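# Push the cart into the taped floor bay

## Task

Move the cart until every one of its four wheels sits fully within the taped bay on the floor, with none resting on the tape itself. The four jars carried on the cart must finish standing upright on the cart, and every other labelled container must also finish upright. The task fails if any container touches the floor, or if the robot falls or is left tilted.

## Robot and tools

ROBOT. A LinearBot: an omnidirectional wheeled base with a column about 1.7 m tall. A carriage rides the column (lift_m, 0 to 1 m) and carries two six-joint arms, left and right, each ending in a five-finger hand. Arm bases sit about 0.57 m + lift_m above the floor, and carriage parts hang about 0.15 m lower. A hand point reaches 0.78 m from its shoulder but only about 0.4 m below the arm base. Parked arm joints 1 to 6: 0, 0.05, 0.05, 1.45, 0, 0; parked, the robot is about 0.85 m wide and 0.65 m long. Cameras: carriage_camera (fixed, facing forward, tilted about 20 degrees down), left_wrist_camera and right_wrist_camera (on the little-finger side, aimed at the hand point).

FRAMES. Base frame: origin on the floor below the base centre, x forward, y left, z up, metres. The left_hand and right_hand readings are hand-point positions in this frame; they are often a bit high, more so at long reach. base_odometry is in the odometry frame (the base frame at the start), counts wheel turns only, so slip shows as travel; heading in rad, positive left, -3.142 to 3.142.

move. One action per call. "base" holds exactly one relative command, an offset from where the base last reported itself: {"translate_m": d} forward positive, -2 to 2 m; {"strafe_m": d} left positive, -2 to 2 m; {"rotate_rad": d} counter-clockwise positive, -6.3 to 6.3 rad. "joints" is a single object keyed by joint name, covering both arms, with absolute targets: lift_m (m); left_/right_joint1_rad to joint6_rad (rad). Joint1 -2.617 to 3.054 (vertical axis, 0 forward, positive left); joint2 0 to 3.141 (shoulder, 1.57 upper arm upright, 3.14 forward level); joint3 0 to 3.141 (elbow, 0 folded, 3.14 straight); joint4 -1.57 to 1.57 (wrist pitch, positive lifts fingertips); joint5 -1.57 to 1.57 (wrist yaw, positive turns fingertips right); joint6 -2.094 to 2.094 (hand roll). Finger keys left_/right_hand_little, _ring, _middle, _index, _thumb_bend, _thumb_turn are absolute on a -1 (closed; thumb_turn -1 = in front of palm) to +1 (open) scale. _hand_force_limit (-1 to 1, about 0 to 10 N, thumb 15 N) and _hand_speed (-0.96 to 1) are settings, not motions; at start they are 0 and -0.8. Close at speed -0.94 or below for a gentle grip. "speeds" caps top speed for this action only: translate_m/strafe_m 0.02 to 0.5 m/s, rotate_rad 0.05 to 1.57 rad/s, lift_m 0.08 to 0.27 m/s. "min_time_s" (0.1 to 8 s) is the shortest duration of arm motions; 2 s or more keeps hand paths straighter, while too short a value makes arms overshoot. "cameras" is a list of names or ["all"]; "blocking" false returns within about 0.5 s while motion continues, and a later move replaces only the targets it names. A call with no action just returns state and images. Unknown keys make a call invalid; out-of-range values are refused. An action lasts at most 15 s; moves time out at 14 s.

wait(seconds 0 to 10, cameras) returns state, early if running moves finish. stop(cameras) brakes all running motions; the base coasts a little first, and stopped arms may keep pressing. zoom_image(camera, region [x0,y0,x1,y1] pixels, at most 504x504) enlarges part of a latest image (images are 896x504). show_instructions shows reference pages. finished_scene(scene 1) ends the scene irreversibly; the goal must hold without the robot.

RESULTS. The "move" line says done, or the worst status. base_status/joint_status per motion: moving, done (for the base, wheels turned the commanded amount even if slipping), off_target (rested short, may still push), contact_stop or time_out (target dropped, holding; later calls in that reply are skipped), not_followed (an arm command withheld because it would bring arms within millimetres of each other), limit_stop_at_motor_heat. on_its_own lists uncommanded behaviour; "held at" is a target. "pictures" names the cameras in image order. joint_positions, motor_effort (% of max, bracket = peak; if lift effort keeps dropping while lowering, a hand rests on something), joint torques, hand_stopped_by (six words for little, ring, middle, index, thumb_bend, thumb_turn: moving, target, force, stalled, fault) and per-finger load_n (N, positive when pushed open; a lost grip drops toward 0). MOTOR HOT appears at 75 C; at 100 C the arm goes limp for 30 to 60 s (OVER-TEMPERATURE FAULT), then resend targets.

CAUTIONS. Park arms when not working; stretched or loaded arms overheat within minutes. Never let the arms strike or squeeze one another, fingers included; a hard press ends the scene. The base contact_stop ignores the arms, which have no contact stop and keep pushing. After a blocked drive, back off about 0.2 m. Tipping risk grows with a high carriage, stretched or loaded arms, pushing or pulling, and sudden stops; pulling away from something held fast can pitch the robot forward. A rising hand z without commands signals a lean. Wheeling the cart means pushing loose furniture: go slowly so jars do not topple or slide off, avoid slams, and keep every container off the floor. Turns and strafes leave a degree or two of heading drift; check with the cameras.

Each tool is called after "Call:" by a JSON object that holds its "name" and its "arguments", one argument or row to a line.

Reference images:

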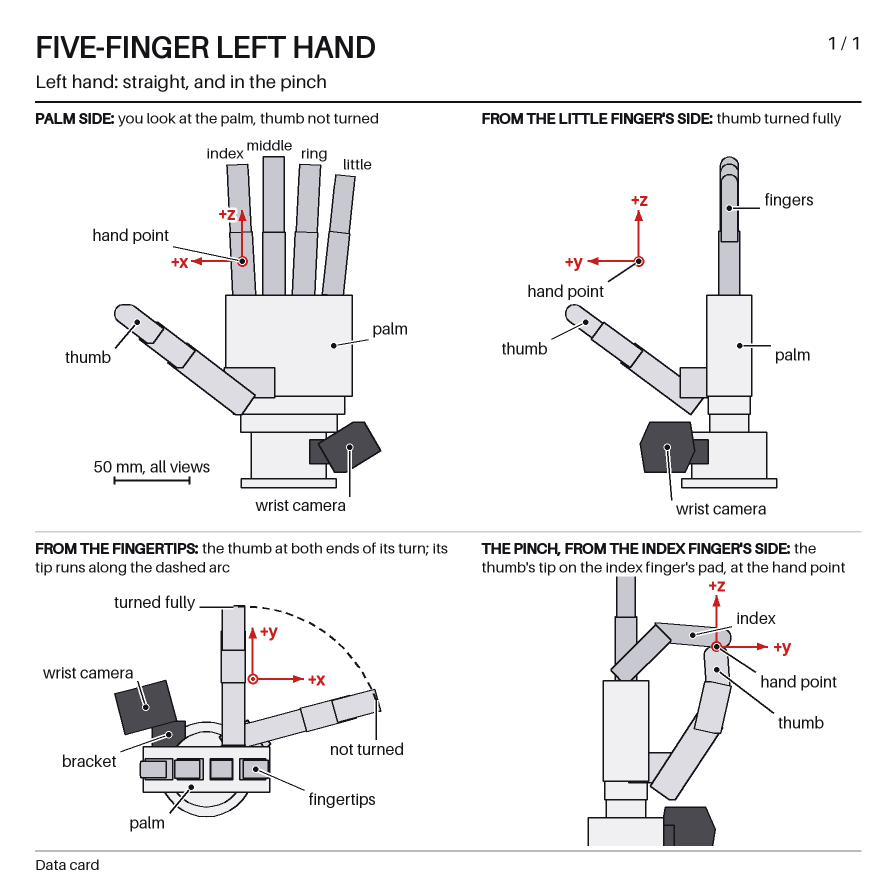

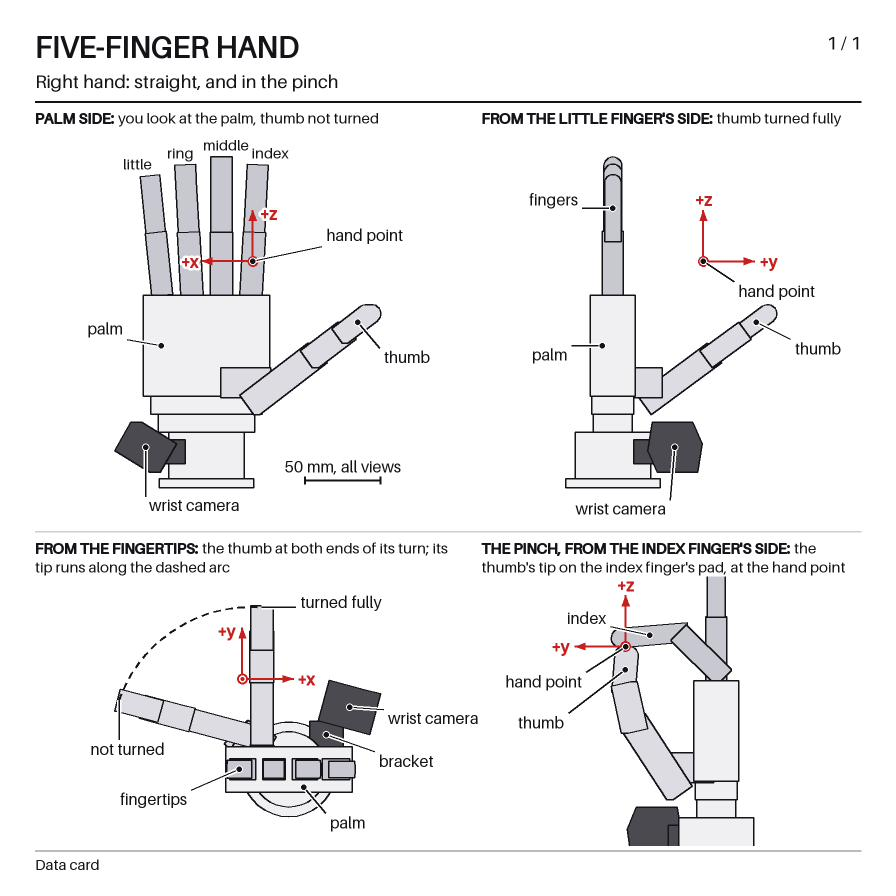

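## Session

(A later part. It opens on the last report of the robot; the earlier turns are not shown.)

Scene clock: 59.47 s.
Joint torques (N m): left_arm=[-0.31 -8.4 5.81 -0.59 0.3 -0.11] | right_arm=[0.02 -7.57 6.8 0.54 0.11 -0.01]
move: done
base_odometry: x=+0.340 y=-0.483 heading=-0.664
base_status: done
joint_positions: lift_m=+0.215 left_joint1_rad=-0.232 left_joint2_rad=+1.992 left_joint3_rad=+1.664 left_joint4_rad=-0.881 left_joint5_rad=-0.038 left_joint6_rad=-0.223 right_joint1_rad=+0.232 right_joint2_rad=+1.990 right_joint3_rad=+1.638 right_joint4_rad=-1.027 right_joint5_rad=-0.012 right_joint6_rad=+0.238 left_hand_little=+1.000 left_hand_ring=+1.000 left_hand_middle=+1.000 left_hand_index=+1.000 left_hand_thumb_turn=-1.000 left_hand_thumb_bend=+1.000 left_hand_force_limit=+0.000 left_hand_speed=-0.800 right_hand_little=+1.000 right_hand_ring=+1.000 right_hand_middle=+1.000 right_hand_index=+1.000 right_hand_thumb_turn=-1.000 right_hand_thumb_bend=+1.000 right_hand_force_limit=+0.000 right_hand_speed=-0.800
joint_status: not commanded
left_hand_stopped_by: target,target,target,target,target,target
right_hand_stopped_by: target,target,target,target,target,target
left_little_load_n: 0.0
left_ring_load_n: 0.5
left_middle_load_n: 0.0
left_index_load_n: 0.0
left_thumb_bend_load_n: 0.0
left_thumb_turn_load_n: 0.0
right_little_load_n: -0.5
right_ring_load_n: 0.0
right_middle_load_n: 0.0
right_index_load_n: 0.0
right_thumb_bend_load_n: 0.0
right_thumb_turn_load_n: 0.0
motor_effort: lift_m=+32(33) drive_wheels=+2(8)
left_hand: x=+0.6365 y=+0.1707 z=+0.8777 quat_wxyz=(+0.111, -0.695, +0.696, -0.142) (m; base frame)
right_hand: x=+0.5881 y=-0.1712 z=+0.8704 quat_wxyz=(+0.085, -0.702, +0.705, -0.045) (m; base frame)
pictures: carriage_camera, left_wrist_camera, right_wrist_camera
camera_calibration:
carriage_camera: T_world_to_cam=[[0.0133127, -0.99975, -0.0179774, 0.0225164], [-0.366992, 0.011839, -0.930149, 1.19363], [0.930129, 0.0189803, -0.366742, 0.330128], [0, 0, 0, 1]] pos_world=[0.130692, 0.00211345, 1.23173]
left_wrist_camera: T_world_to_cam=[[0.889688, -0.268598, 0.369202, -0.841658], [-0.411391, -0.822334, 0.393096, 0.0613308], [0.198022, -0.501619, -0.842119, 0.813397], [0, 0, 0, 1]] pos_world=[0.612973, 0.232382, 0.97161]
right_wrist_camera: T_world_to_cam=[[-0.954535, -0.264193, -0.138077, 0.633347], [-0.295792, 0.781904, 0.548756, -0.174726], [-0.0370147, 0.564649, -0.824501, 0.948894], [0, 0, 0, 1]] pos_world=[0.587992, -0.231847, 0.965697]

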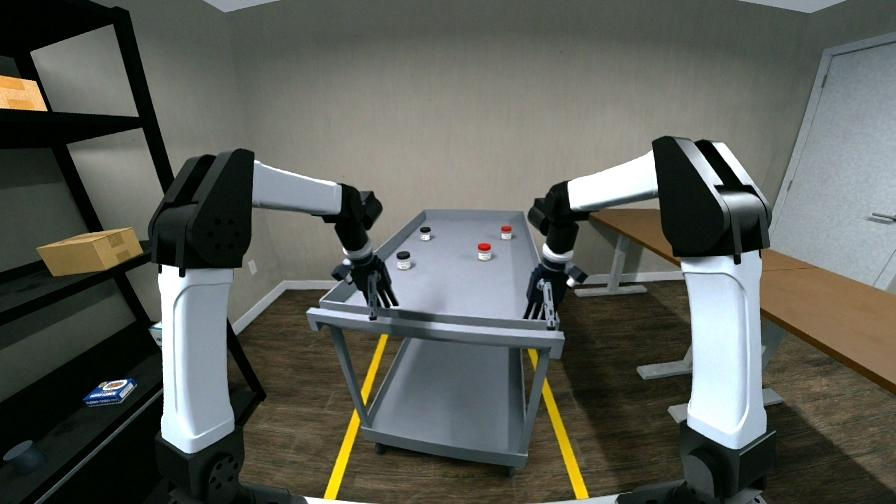

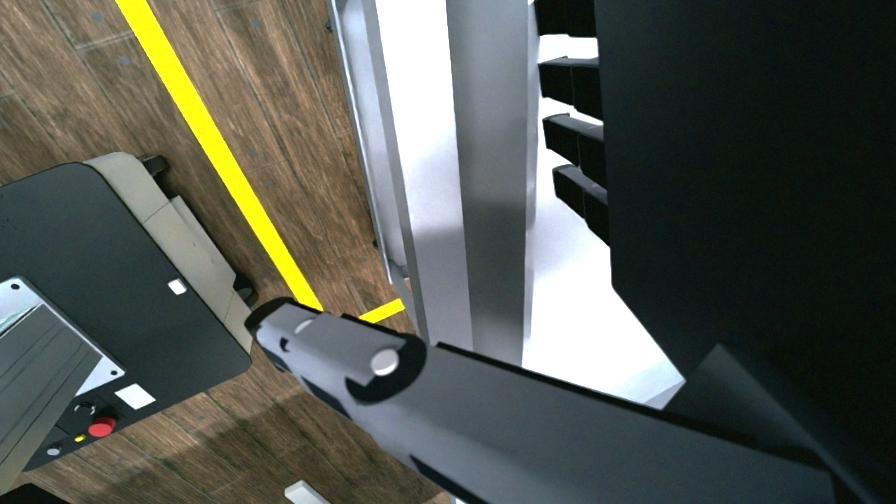

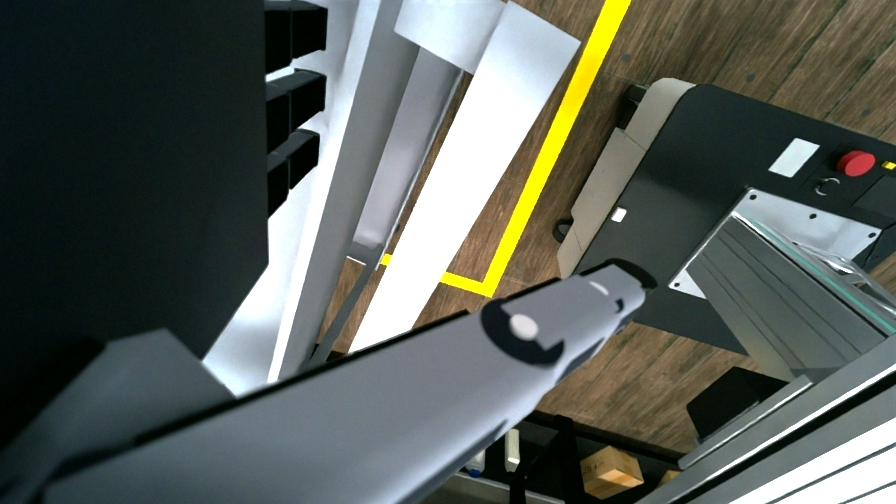

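Call:
{"name": "move", "arguments": {
  "base": {"translate_m": 0.06},
  "joints": {"right_joint2_rad": 2.15, "right_joint3_rad": 1.82, "right_joint4_rad": -1.07},
  "speeds": {"translate_m": 0.05},
  "min_time_s": 1.5,
  "cameras": ["all"]
}}

Scene clock: 66.03 s.
Joint torques (N m): left_arm=[-0.28 -7.66 5.55 0.89 0.03 -0.11] | right_arm=[0.02 -7.58 8.06 0.51 0.07 -0.01]
move: done
base_odometry: x=+0.388 y=-0.520 heading=-0.664
base_status: done
joint_positions: lift_m=+0.215 left_joint1_rad=-0.233 left_joint2_rad=+1.984 left_joint3_rad=+1.664 left_joint4_rad=-1.039 left_joint5_rad=-0.009 left_joint6_rad=-0.223 right_joint1_rad=+0.232 right_joint2_rad=+2.128 right_joint3_rad=+1.793 right_joint4_rad=-1.048 right_joint5_rad=-0.008 right_joint6_rad=+0.238 left_hand_little=+1.000 left_hand_ring=+1.000 left_hand_middle=+1.000 left_hand_index=+1.000 left_hand_thumb_turn=-1.000 left_hand_thumb_bend=+1.000 left_hand_force_limit=+0.000 left_hand_speed=-0.800 right_hand_little=+1.000 right_hand_ring=+1.000 right_hand_middle=+1.000 right_hand_index=+1.000 right_hand_thumb_turn=-1.000 right_hand_thumb_bend=+1.000 right_hand_force_limit=+0.000 right_hand_speed=-0.800
joint_status: all done
left_hand_stopped_by: target,target,target,target,target,target
right_hand_stopped_by: target,target,target,target,target,target
left_little_load_n: 0.0
left_ring_load_n: 0.0
left_middle_load_n: 0.0
left_index_load_n: 0.0
left_thumb_bend_load_n: 0.0
left_thumb_turn_load_n: 0.0
right_little_load_n: 0.0
right_ring_load_n: 0.0
right_middle_load_n: 0.0
right_index_load_n: 0.0
right_thumb_bend_load_n: 0.0
right_thumb_turn_load_n: 0.0
motor_effort: lift_m=+30(32) drive_wheels=+2(5)
left_hand: x=+0.5934 y=+0.1750 z=+0.8777 quat_wxyz=(+0.060, -0.700, +0.706, -0.087) (m; base frame)
right_hand: x=+0.6188 y=-0.1647 z=+0.8573 quat_wxyz=(+0.082, -0.702, +0.706, -0.045) (m; base frame)
pictures: carriage_camera, left_wrist_camera, right_wrist_camera
camera_calibration:
carriage_camera: T_world_to_cam=[[0.0133127, -0.99975, -0.0179774, 0.0225164], [-0.366992, 0.011839, -0.930149, 1.19363], [0.930129, 0.0189803, -0.366742, 0.330128], [0, 0, 0, 1]] pos_world=[0.130692, 0.00211345, 1.23173]
left_wrist_camera: T_world_to_cam=[[0.932922, -0.278622, 0.228091, -0.702172], [-0.3544, -0.822541, 0.444778, -0.0319932], [0.0636895, -0.495778, -0.866111, 0.923894], [0, 0, 0, 1]] pos_world=[0.584891, 0.236091, 0.974583]
right_wrist_camera: T_world_to_cam=[[-0.955198, -0.264168, -0.133466, 0.659022], [-0.293319, 0.784713, 0.546068, -0.162282], [-0.039521, 0.560751, -0.827041, 0.938546], [0, 0, 0, 1]] pos_world=[0.618988, -0.224853, 0.95279]

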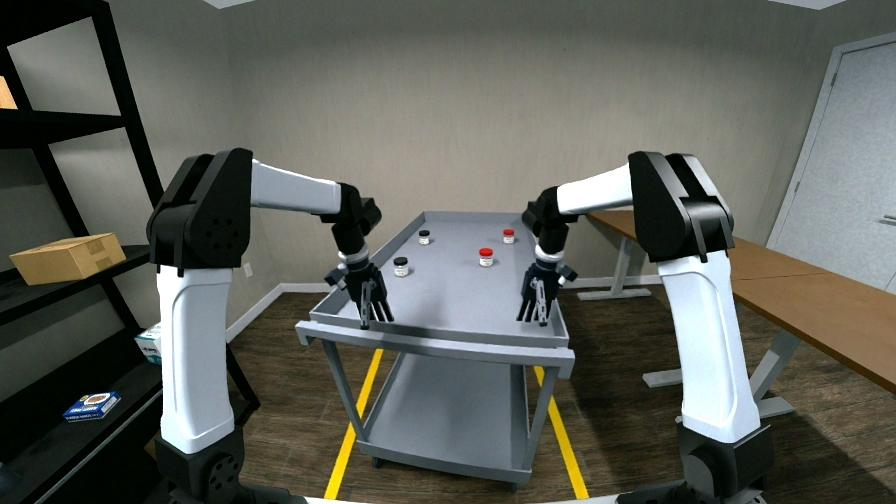

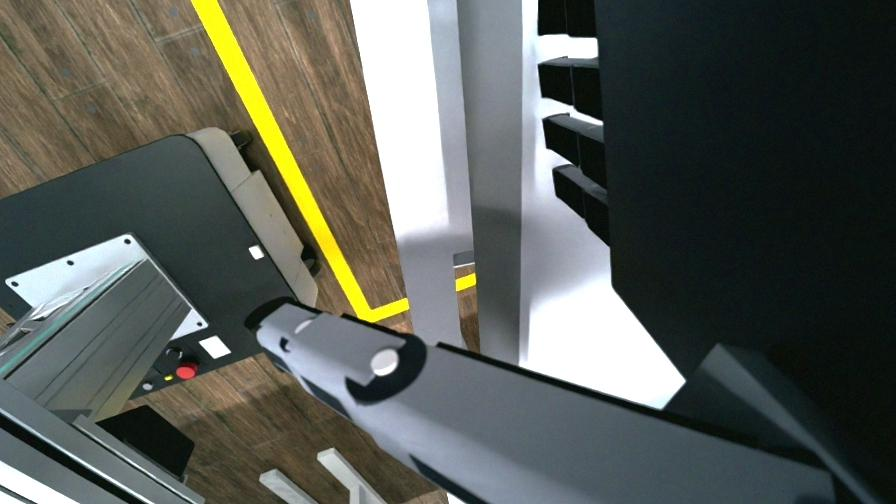

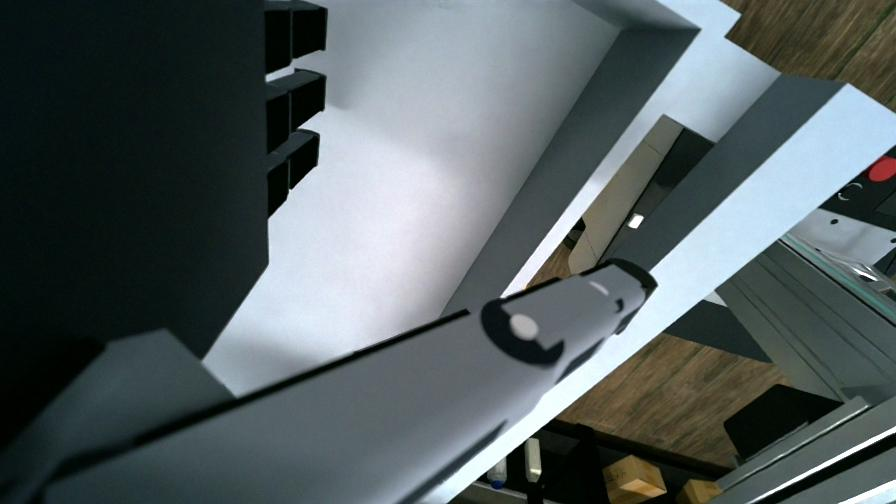

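Call:
{"name": "move", "arguments": {
  "joints": {"left_joint1_rad": -0.11, "left_joint6_rad": -0.06},
  "min_time_s": 1.5
}}

Call:
{"name": "move", "arguments": {
  "base": {"translate_m": -0.14},
  "speeds": {"translate_m": 0.05},
  "cameras": ["all"]
}}

Scene clock: 68.37 s.
Joint torques (N m): left_arm=[0.58 -7.6 5.46 0.92 0 0.18] | right_arm=[0.02 -7.61 8.06 0.51 0.06 -0.01]
move: done
base_odometry: x=+0.388 y=-0.520 heading=-0.664
base_status: not commanded
joint_positions: lift_m=+0.215 left_joint1_rad=-0.115 left_joint2_rad=+1.984 left_joint3_rad=+1.664 left_joint4_rad=-1.040 left_joint5_rad=-0.007 left_joint6_rad=-0.073 right_joint1_rad=+0.232 right_joint2_rad=+2.128 right_joint3_rad=+1.793 right_joint4_rad=-1.049 right_joint5_rad=-0.008 right_joint6_rad=+0.238 left_hand_little=+1.000 left_hand_ring=+1.000 left_hand_middle=+1.000 left_hand_index=+1.000 left_hand_thumb_turn=-1.000 left_hand_thumb_bend=+1.000 left_hand_force_limit=+0.000 left_hand_speed=-0.800 right_hand_little=+1.000 right_hand_ring=+1.000 right_hand_middle=+1.000 right_hand_index=+1.000 right_hand_thumb_turn=-1.000 right_hand_thumb_bend=+1.000 right_hand_force_limit=+0.000 right_hand_speed=-0.800
joint_status: all done
left_hand_stopped_by: target,target,target,target,target,target
right_hand_stopped_by: target,target,target,target,target,target
left_little_load_n: 0.0
left_ring_load_n: 0.0
left_middle_load_n: 0.0
left_index_load_n: 0.0
left_thumb_bend_load_n: 0.0
left_thumb_turn_load_n: 0.0
right_little_load_n: 0.0
right_ring_load_n: 0.0
right_middle_load_n: 0.0
right_index_load_n: 0.0
right_thumb_bend_load_n: -0.5
right_thumb_turn_load_n: 0.0
motor_effort: lift_m=+29(33) drive_wheels=+2(2)
left_hand: x=+0.6009 y=+0.2269 z=+0.8766 quat_wxyz=(+0.070, -0.688, +0.718, -0.079) (m; base frame)
right_hand: x=+0.6188 y=-0.1648 z=+0.8573 quat_wxyz=(+0.082, -0.702, +0.706, -0.045) (m; base frame)
pictures: none

Scene clock: 71.80 s.
Joint torques (N m): left_arm=[0.23 -8.06 5.72 -0.54 -0.01 -0.04] | right_arm=[-0.01 -7.77 7.2 0.41 0.07 -0.01]
move: done
base_odometry: x=+0.277 y=-0.434 heading=-0.665
base_status: done
joint_positions: lift_m=+0.215 left_joint1_rad=-0.112 left_joint2_rad=+1.986 left_joint3_rad=+1.665 left_joint4_rad=-0.882 left_joint5_rad=-0.007 left_joint6_rad=-0.056 right_joint1_rad=+0.233 right_joint2_rad=+2.129 right_joint3_rad=+1.804 right_joint4_rad=-1.034 right_joint5_rad=-0.009 right_joint6_rad=+0.238 left_hand_little=+1.000 left_hand_ring=+1.000 left_hand_middle=+1.000 left_hand_index=+1.000 left_hand_thumb_turn=-1.000 left_hand_thumb_bend=+1.000 left_hand_force_limit=+0.000 left_hand_speed=-0.800 right_hand_little=+1.000 right_hand_ring=+1.000 right_hand_middle=+1.000 right_hand_index=+1.000 right_hand_thumb_turn=-1.000 right_hand_thumb_bend=+1.000 right_hand_force_limit=+0.000 right_hand_speed=-0.800
joint_status: not commanded
left_hand_stopped_by: target,target,target,target,target,target
right_hand_stopped_by: target,target,target,target,target,target
left_little_load_n: 0.0
left_ring_load_n: 0.0
left_middle_load_n: 0.5
left_index_load_n: 0.0
left_thumb_bend_load_n: 0.0
left_thumb_turn_load_n: 0.0
right_little_load_n: 0.0
right_ring_load_n: 0.0
right_middle_load_n: 0.0
right_index_load_n: 0.0
right_thumb_bend_load_n: 0.0
right_thumb_turn_load_n: 0.0
motor_effort: lift_m=+29(33) drive_wheels=+2(8)
left_hand: x=+0.6439 y=+0.2242 z=+0.8796 quat_wxyz=(+0.121, -0.676, +0.714, -0.138) (m; base frame)
right_hand: x=+0.6259 y=-0.1628 z=+0.8597 quat_wxyz=(+0.093, -0.702, +0.705, -0.052) (m; base frame)
pictures: carriage_camera, left_wrist_camera, right_wrist_camera
camera_calibration:
carriage_camera: T_world_to_cam=[[0.0133127, -0.99975, -0.0179774, 0.0225164], [-0.366992, 0.011839, -0.930149, 1.19363], [0.930129, 0.0189803, -0.366742, 0.330128], [0, 0, 0, 1]] pos_world=[0.130692, 0.00211345, 1.23173]
left_wrist_camera: T_world_to_cam=[[0.872655, -0.320899, 0.3681, -0.810899], [-0.452992, -0.813494, 0.364728, 0.157474], [0.182407, -0.485028, -0.855264, 0.858396], [0, 0, 0, 1]] pos_world=[0.622392, 0.284234, 0.975212]
right_wrist_camera: T_world_to_cam=[[-0.951588, -0.263703, -0.157925, 0.68544], [-0.306725, 0.78125, 0.543662, -0.153073], [-0.0199865, 0.565782, -0.824312, 0.925951], [0, 0, 0, 1]] pos_world=[0.623812, -0.223546, 0.954741]

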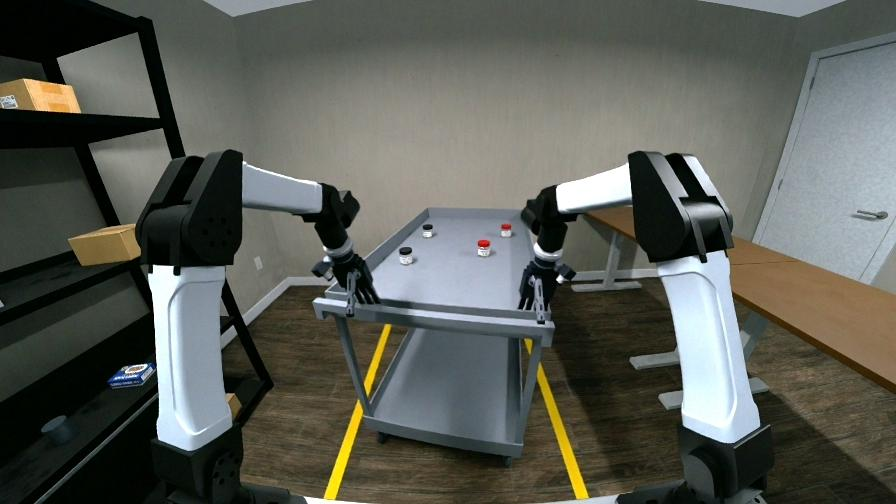

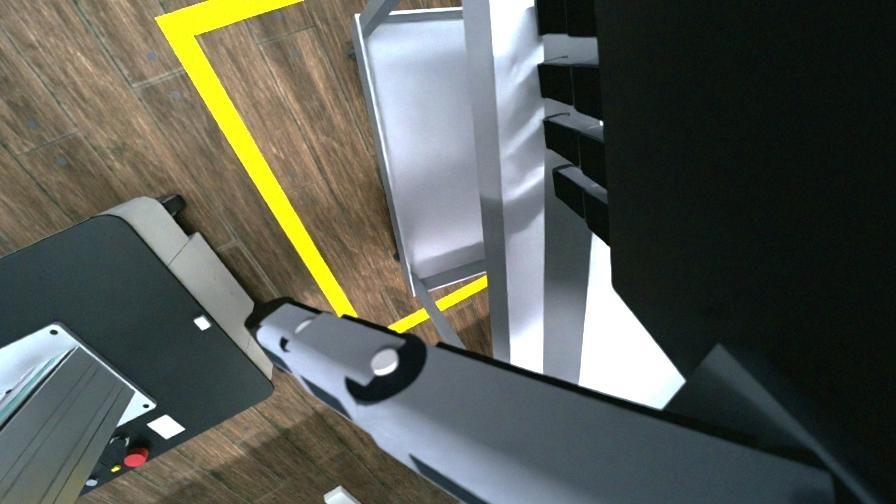

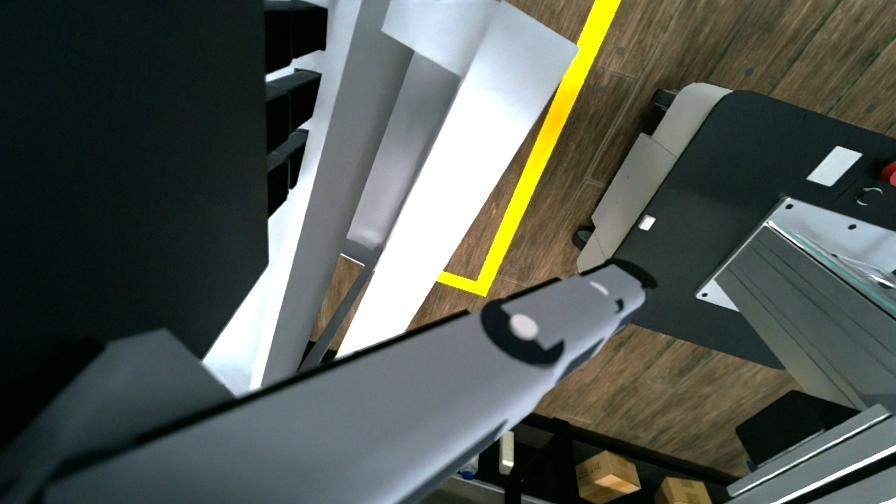

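Call:
{"name": "zoom_image", "arguments": {
  "camera": "carriage_camera",
  "region": [290, 190, 590, 350]
}}

Call:
{"name": "zoom_image", "arguments": {
  "camera": "carriage_camera",
  "region": [310, 340, 610, 500]
}}

Scaled by 1.680.

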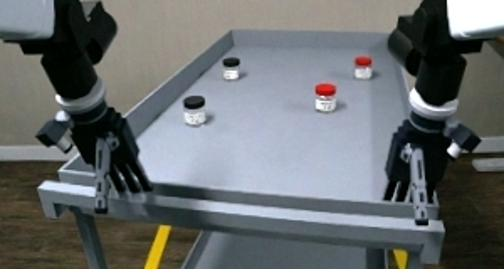

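Scaled by 1.680.

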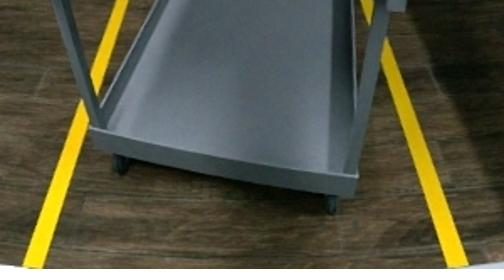

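Call:
{"name": "move", "arguments": {
  "base": {"translate_m": 0.045},
  "speeds": {"translate_m": 0.05}
}}

Call:
{"name": "move", "arguments": {
  "base": {"strafe_m": -0.1},
  "speeds": {"strafe_m": 0.05},
  "cameras": ["all"]
}}

Call:
{"name": "zoom_image", "arguments": {
  "camera": "carriage_camera",
  "region": [290, 190, 630, 500]
}}

Scene clock: 76.83 s.
Joint torques (N m): left_arm=[0.25 -7.31 5.45 0.44 -0.02 -0.02] | right_arm=[-0.01 -7.79 7.13 0.55 0.07 -0.01]
move: done
base_odometry: x=+0.313 y=-0.461 heading=-0.665
base_status: done
joint_positions: lift_m=+0.215 left_joint1_rad=-0.112 left_joint2_rad=+1.980 left_joint3_rad=+1.665 left_joint4_rad=-0.989 left_joint5_rad=-0.004 left_joint6_rad=-0.056 right_joint1_rad=+0.233 right_joint2_rad=+2.129 right_joint3_rad=+1.804 right_joint4_rad=-1.050 right_joint5_rad=-0.008 right_joint6_rad=+0.238 left_hand_little=+1.000 left_hand_ring=+1.000 left_hand_middle=+1.000 left_hand_index=+1.000 left_hand_thumb_turn=-1.000 left_hand_thumb_bend=+1.000 left_hand_force_limit=+0.000 left_hand_speed=-0.800 right_hand_little=+1.000 right_hand_ring=+1.000 right_hand_middle=+1.000 right_hand_index=+1.000 right_hand_thumb_turn=-1.000 right_hand_thumb_bend=+1.000 right_hand_force_limit=+0.000 right_hand_speed=-0.800
joint_status: not commanded
left_hand_stopped_by: target,target,target,target,target,target
right_hand_stopped_by: target,target,target,target,target,target
left_little_load_n: 0.0
left_ring_load_n: -0.5
left_middle_load_n: 0.0
left_index_load_n: 0.0
left_thumb_bend_load_n: 0.0
left_thumb_turn_load_n: 0.0
right_little_load_n: 0.0
right_ring_load_n: 0.0
right_middle_load_n: 0.0
right_index_load_n: 0.0
right_thumb_bend_load_n: 0.0
right_thumb_turn_load_n: 0.0
motor_effort: lift_m=+31(32) drive_wheels=+3(6)
left_hand: x=+0.6151 y=+0.2268 z=+0.8788 quat_wxyz=(+0.087, -0.681, +0.720, -0.101) (m; base frame)
right_hand: x=+0.6217 y=-0.1639 z=+0.8596 quat_wxyz=(+0.086, -0.702, +0.705, -0.048) (m; base frame)
pictures: none

Scene clock: 79.33 s.
Joint torques (N m): left_arm=[0.29 -7.25 5.33 0.92 -0.04 -0.02] | right_arm=[-5.44 -7.95 6.05 -0.25 2.42 0]
move: done
base_odometry: x=+0.251 y=-0.540 heading=-0.665
base_status: done
joint_positions: lift_m=+0.215 left_joint1_rad=-0.112 left_joint2_rad=+1.980 left_joint3_rad=+1.665 left_joint4_rad=-1.040 left_joint5_rad=-0.002 left_joint6_rad=-0.056 right_joint1_rad=+0.286 right_joint2_rad=+2.129 right_joint3_rad=+1.820 right_joint4_rad=-0.956 right_joint5_rad=-0.238 right_joint6_rad=+0.238 left_hand_little=+1.000 left_hand_ring=+1.000 left_hand_middle=+1.000 left_hand_index=+1.000 left_hand_thumb_turn=-1.000 left_hand_thumb_bend=+1.000 left_hand_force_limit=+0.000 left_hand_speed=-0.800 right_hand_little=+1.000 right_hand_ring=+1.000 right_hand_middle=+1.000 right_hand_index=+1.000 right_hand_thumb_turn=-1.000 right_hand_thumb_bend=+1.000 right_hand_force_limit=+0.000 right_hand_speed=-0.800
joint_status: not commanded
left_hand_stopped_by: target,target,target,target,target,target
right_hand_stopped_by: target,target,target,target,target,target
left_little_load_n: 0.0
left_ring_load_n: 0.0
left_middle_load_n: 0.0
left_index_load_n: 0.0
left_thumb_bend_load_n: 0.0
left_thumb_turn_load_n: 0.0
right_little_load_n: 0.5
right_ring_load_n: 0.0
right_middle_load_n: 0.0
right_index_load_n: 0.0
right_thumb_bend_load_n: 0.0
right_thumb_turn_load_n: 0.0
motor_effort: lift_m=+30(33) drive_wheels=+2(6)
left_hand: x=+0.6013 y=+0.2282 z=+0.8785 quat_wxyz=(+0.071, -0.683, +0.722, -0.082) (m; base frame)
right_hand: x=+0.6262 y=-0.0951 z=+0.8803 quat_wxyz=(+0.190, -0.723, +0.664, +0.026) (m; base frame)
pictures: carriage_camera, left_wrist_camera, right_wrist_camera
camera_calibration:
carriage_camera: T_world_to_cam=[[0.0133127, -0.99975, -0.0179774, 0.0225164], [-0.366992, 0.011839, -0.930149, 1.19363], [0.930129, 0.0189803, -0.366742, 0.330128], [0, 0, 0, 1]] pos_world=[0.130692, 0.00211345, 1.23173]
left_wrist_camera: T_world_to_cam=[[0.917424, -0.325889, 0.22832, -0.675004], [-0.394725, -0.817823, 0.418757, 0.0601278], [0.0502569, -0.474301, -0.878927, 0.964866], [0, 0, 0, 1]] pos_world=[0.594508, 0.286834, 0.976985]
right_wrist_camera: T_world_to_cam=[[-0.912037, -0.317906, -0.259085, 0.765953], [-0.404471, 0.592871, 0.696353, -0.308167], [-0.0677702, 0.739892, -0.669304, 0.814688], [0, 0, 0, 1]] pos_world=[0.629144, -0.176576, 0.958314]

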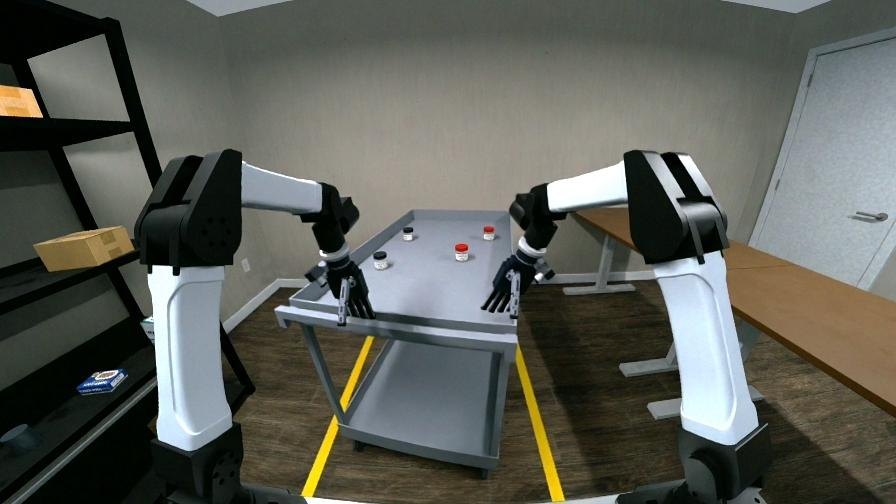

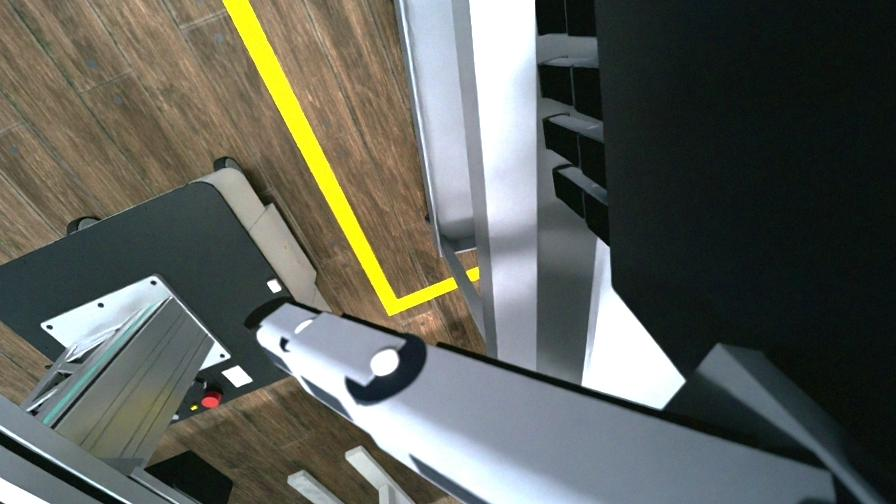

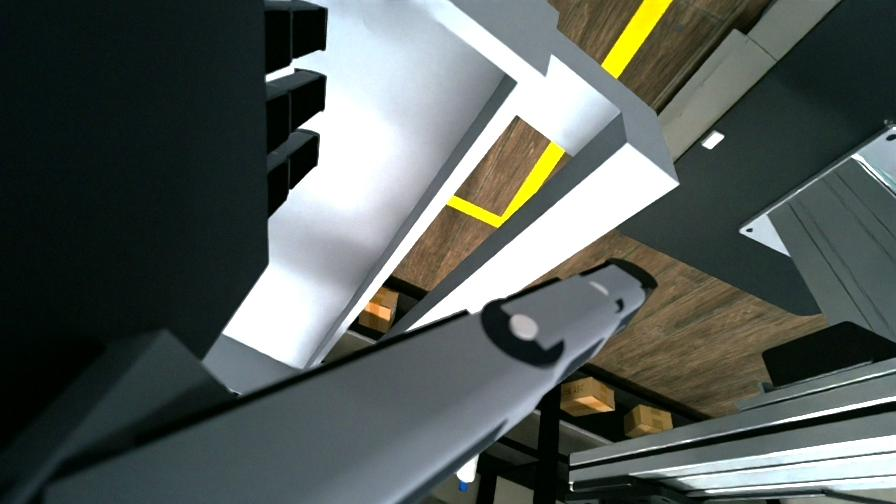

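Scaled by 1.482.

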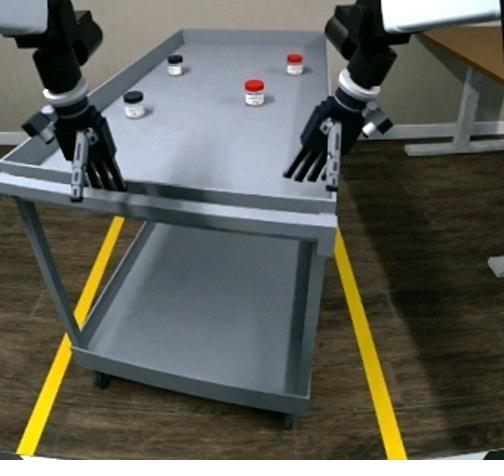

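Call:
{"name": "move", "arguments": {
  "base": {"strafe_m": 0.1},
  "speeds": {"strafe_m": 0.08}
}}

Call:
{"name": "move", "arguments": {
  "joints": {"right_joint2_rad": 2.1, "right_joint3_rad": 2.3, "right_joint4_rad": -1.53, "right_joint5_rad": 0, "left_joint1_rad": 0.0, "left_joint6_rad": 0.12},
  "min_time_s": 2,
  "cameras": ["all"]
}}

Call:
{"name": "zoom_image", "arguments": {
  "camera": "carriage_camera",
  "region": [290, 190, 630, 500]
}}

Scene clock: 84.83 s.
Joint torques (N m): left_arm=[0.44 -7.34 5.53 0.47 -0.18 0.02] | right_arm=[-0.92 -7.71 5.87 0.57 0.06 -0.01]
move: done
base_odometry: x=+0.313 y=-0.461 heading=-0.665
base_status: done
joint_positions: lift_m=+0.215 left_joint1_rad=-0.114 left_joint2_rad=+1.981 left_joint3_rad=+1.665 left_joint4_rad=-0.989 left_joint5_rad=+0.010 left_joint6_rad=-0.056 right_joint1_rad=+0.242 right_joint2_rad=+2.129 right_joint3_rad=+1.820 right_joint4_rad=-1.048 right_joint5_rad=-0.008 right_joint6_rad=+0.238 left_hand_little=+1.000 left_hand_ring=+1.000 left_hand_middle=+1.000 left_hand_index=+1.000 left_hand_thumb_turn=-1.000 left_hand_thumb_bend=+1.000 left_hand_force_limit=+0.000 left_hand_speed=-0.800 right_hand_little=+1.000 right_hand_ring=+1.000 right_hand_middle=+1.000 right_hand_index=+1.000 right_hand_thumb_turn=-1.000 right_hand_thumb_bend=+1.000 right_hand_force_limit=+0.000 right_hand_speed=-0.800
joint_status: not commanded
left_hand_stopped_by: target,target,target,target,target,target
right_hand_stopped_by: target,target,target,target,target,target
left_little_load_n: 0.5
left_ring_load_n: 0.0
left_middle_load_n: 0.0
left_index_load_n: 0.0
left_thumb_bend_load_n: 0.0
left_thumb_turn_load_n: 0.0
right_little_load_n: 0.0
right_ring_load_n: -0.5
right_middle_load_n: 0.0
right_index_load_n: 0.0
right_thumb_bend_load_n: 0.0
right_thumb_turn_load_n: 0.5
motor_effort: lift_m=+31(33) drive_wheels=+2(4)
left_hand: x=+0.6147 y=+0.2235 z=+0.8792 quat_wxyz=(+0.082, -0.680, +0.721, -0.105) (m; base frame)
right_hand: x=+0.6252 y=-0.1592 z=+0.8637 quat_wxyz=(+0.093, -0.705, +0.701, -0.052) (m; base frame)
pictures: none

Scene clock: 87.13 s.
Joint torques (N m): left_arm=[1.2 -7.38 5.49 0.41 -0.2 0.11] | right_arm=[-0.96 -11.32 7.49 0.58 0.06 -0.01]
move: done
base_odometry: x=+0.313 y=-0.461 heading=-0.665
base_status: not commanded
joint_positions: lift_m=+0.215 left_joint1_rad=-0.012 left_joint2_rad=+1.981 left_joint3_rad=+1.665 left_joint4_rad=-0.985 left_joint5_rad=+0.011 left_joint6_rad=+0.115 right_joint1_rad=+0.242 right_joint2_rad=+2.129 right_joint3_rad=+2.275 right_joint4_rad=-1.507 right_joint5_rad=-0.008 right_joint6_rad=+0.238 left_hand_little=+1.000 left_hand_ring=+1.000 left_hand_middle=+1.000 left_hand_index=+1.000 left_hand_thumb_turn=-1.000 left_hand_thumb_bend=+1.000 left_hand_force_limit=+0.000 left_hand_speed=-0.800 right_hand_little=+1.000 right_hand_ring=+1.000 right_hand_middle=+1.000 right_hand_index=+1.000 right_hand_thumb_turn=-1.000 right_hand_thumb_bend=+1.000 right_hand_force_limit=+0.000 right_hand_speed=-0.800
joint_status: all done
left_hand_stopped_by: target,target,target,target,target,target
right_hand_stopped_by: target,target,target,target,target,target
left_little_load_n: 0.5
left_ring_load_n: 0.0
left_middle_load_n: 0.0
left_index_load_n: 0.0
left_thumb_bend_load_n: 0.0
left_thumb_turn_load_n: 0.0
right_little_load_n: 0.0
right_ring_load_n: 0.0
right_middle_load_n: 0.0
right_index_load_n: 0.0
right_thumb_bend_load_n: 0.0
right_thumb_turn_load_n: 0.0
motor_effort: lift_m=+30(32) drive_wheels=+2(2)
left_hand: x=+0.6172 y=+0.2731 z=+0.8778 quat_wxyz=(+0.096, -0.654, +0.744, -0.095) (m; base frame)
right_hand: x=+0.6066 y=-0.1638 z=+0.9758 quat_wxyz=(+0.091, -0.705, +0.701, -0.051) (m; base frame)
pictures: carriage_camera, left_wrist_camera, right_wrist_camera
camera_calibration:
carriage_camera: T_world_to_cam=[[0.0133127, -0.99975, -0.0179774, 0.0225164], [-0.366992, 0.011839, -0.930149, 1.19363], [0.930129, 0.0189803, -0.366742, 0.330128], [0, 0, 0, 1]] pos_world=[0.130692, 0.00211345, 1.23173]
left_wrist_camera: T_world_to_cam=[[0.878038, -0.394842, 0.270461, -0.668735], [-0.473761, -0.797163, 0.374274, 0.185686], [0.0678227, -0.456761, -0.887, 0.976285], [0, 0, 0, 1]] pos_world=[0.608931, 0.329906, 0.977335]
right_wrist_camera: T_world_to_cam=[[-0.949681, -0.27247, -0.154487, 0.679259], [-0.312004, 0.779515, 0.543148, -0.217895], [-0.0275664, 0.564018, -0.825302, 1.0272], [0, 0, 0, 1]] pos_world=[0.605411, -0.224428, 1.07103]

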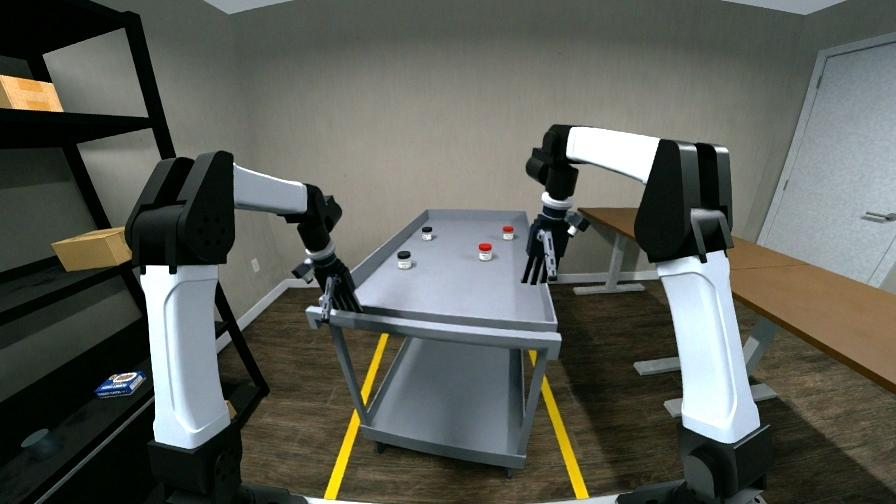

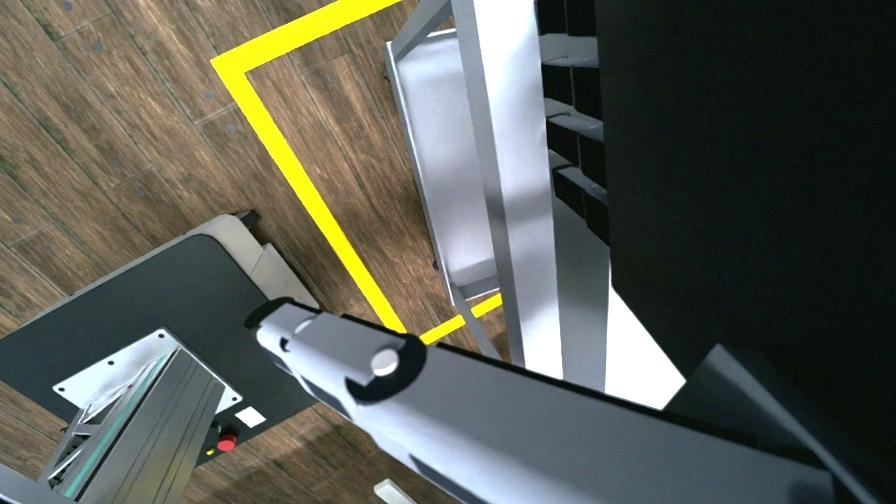

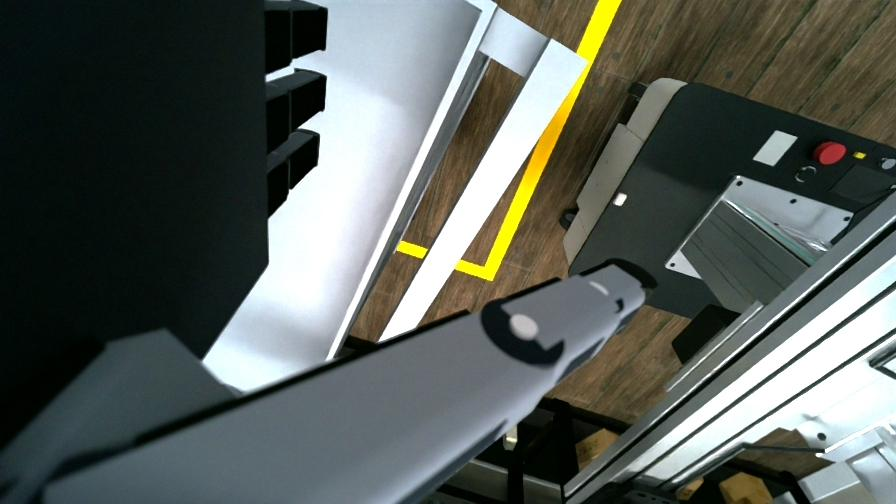

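Scaled by 1.482.

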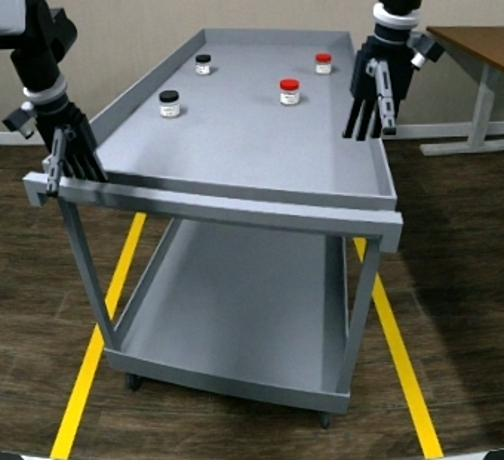

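Call:
{"name": "move", "arguments": {
  "base": {"translate_m": -0.12},
  "speeds": {"translate_m": 0.05},
  "cameras": ["all"]
}}

Call:
{"name": "zoom_image", "arguments": {
  "camera": "carriage_camera",
  "region": [290, 190, 630, 500]
}}

Scene clock: 90.43 s.
Joint torques (N m): left_arm=[0.55 -7.75 5.31 0.96 -0.15 0.09] | right_arm=[-0.84 -11.11 7.49 0.6 0.06 -0.01]
move: done
base_odometry: x=+0.218 y=-0.387 heading=-0.664
base_status: done
joint_positions: lift_m=+0.215 left_joint1_rad=-0.006 left_joint2_rad=+1.986 left_joint3_rad=+1.665 left_joint4_rad=-1.043 left_joint5_rad=+0.009 left_joint6_rad=+0.116 right_joint1_rad=+0.241 right_joint2_rad=+2.128 right_joint3_rad=+2.275 right_joint4_rad=-1.513 right_joint5_rad=-0.007 right_joint6_rad=+0.238 left_hand_little=+1.000 left_hand_ring=+1.000 left_hand_middle=+1.000 left_hand_index=+1.000 left_hand_thumb_turn=-1.000 left_hand_thumb_bend=+1.000 left_hand_force_limit=+0.000 left_hand_speed=-0.800 right_hand_little=+1.000 right_hand_ring=+1.000 right_hand_middle=+1.000 right_hand_index=+1.000 right_hand_thumb_turn=-1.000 right_hand_thumb_bend=+1.000 right_hand_force_limit=+0.000 right_hand_speed=-0.800
joint_status: not commanded
left_hand_stopped_by: target,target,target,target,target,target
right_hand_stopped_by: target,target,target,target,target,target
left_little_load_n: 0.0
left_ring_load_n: 0.0
left_middle_load_n: 0.0
left_index_load_n: 0.0
left_thumb_bend_load_n: 0.0
left_thumb_turn_load_n: 0.0
right_little_load_n: 0.0
right_ring_load_n: 0.0
right_middle_load_n: 0.0
right_index_load_n: 0.0
right_thumb_bend_load_n: 0.0
right_thumb_turn_load_n: 0.0
motor_effort: lift_m=+29(33) drive_wheels=-2(10)
left_hand: x=+0.6009 y=+0.2762 z=+0.8756 quat_wxyz=(+0.074, -0.659, +0.745, -0.072) (m; base frame)
right_hand: x=+0.6053 y=-0.1647 z=+0.9764 quat_wxyz=(+0.089, -0.705, +0.702, -0.050) (m; base frame)
pictures: carriage_camera, left_wrist_camera, right_wrist_camera
camera_calibration:
carriage_camera: T_world_to_cam=[[0.0133127, -0.99975, -0.0179774, 0.0225164], [-0.366992, 0.011839, -0.930149, 1.19363], [0.930129, 0.0189803, -0.366742, 0.330128], [0, 0, 0, 1]] pos_world=[0.130692, 0.00211345, 1.23173]
left_wrist_camera: T_world_to_cam=[[0.896087, -0.390047, 0.211874, -0.61346], [-0.443678, -0.801387, 0.40116, 0.140894], [0.0133215, -0.453478, -0.891168, 1.01232], [0, 0, 0, 1]] pos_world=[0.598739, 0.332699, 0.975605]
right_wrist_camera: T_world_to_cam=[[-0.950561, -0.271522, -0.150695, 0.674792], [-0.309097, 0.780592, 0.543263, -0.21965], [-0.0298766, 0.562984, -0.825927, 1.02989], [0, 0, 0, 1]] pos_world=[0.604307, -0.225132, 1.07163]

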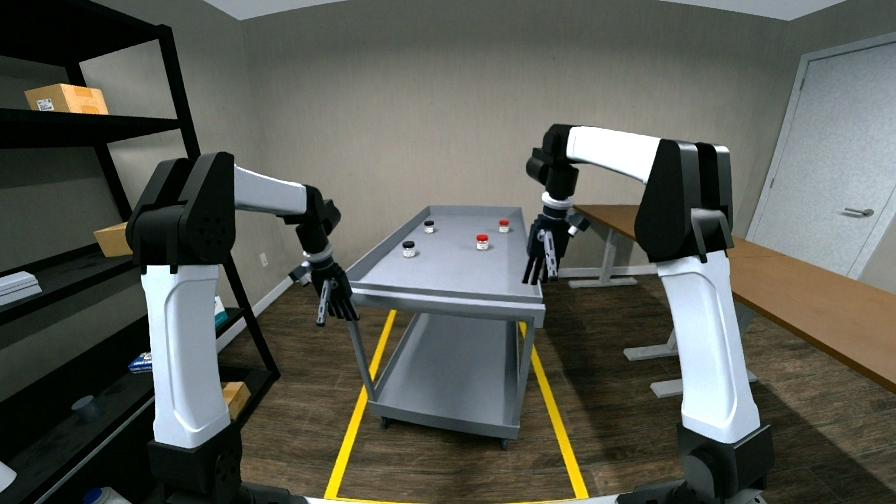

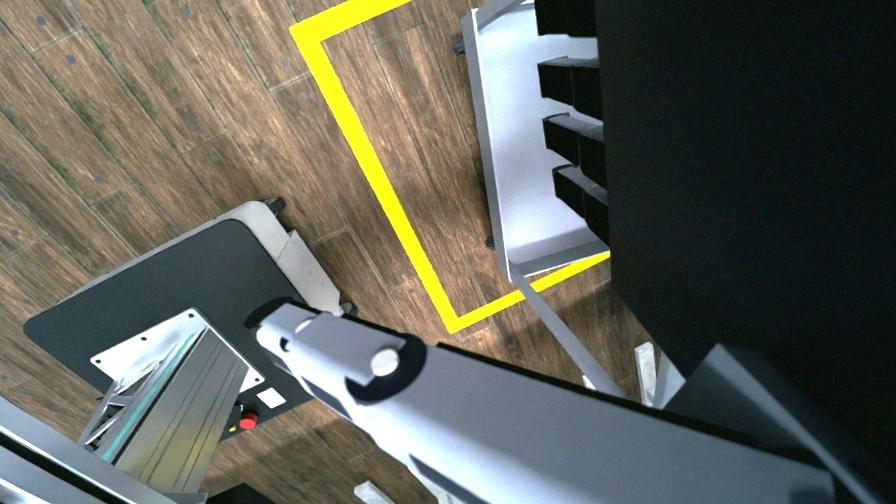

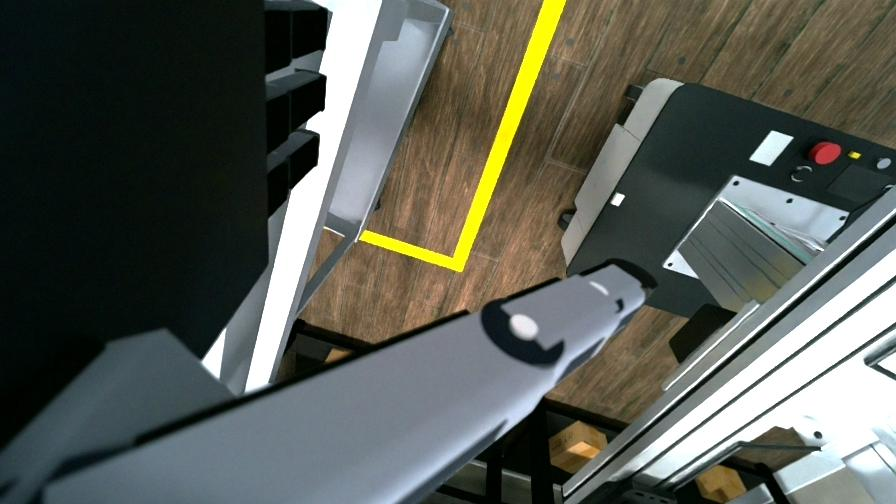

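Scaled by 1.482.

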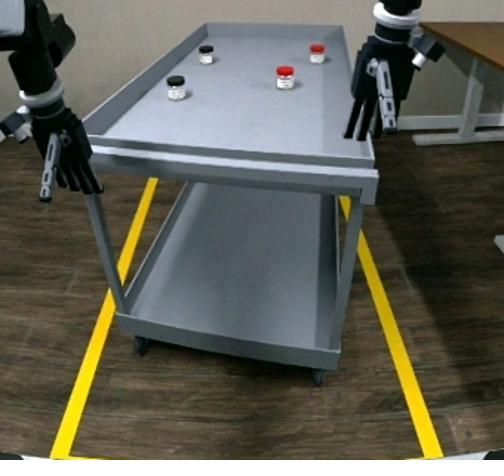

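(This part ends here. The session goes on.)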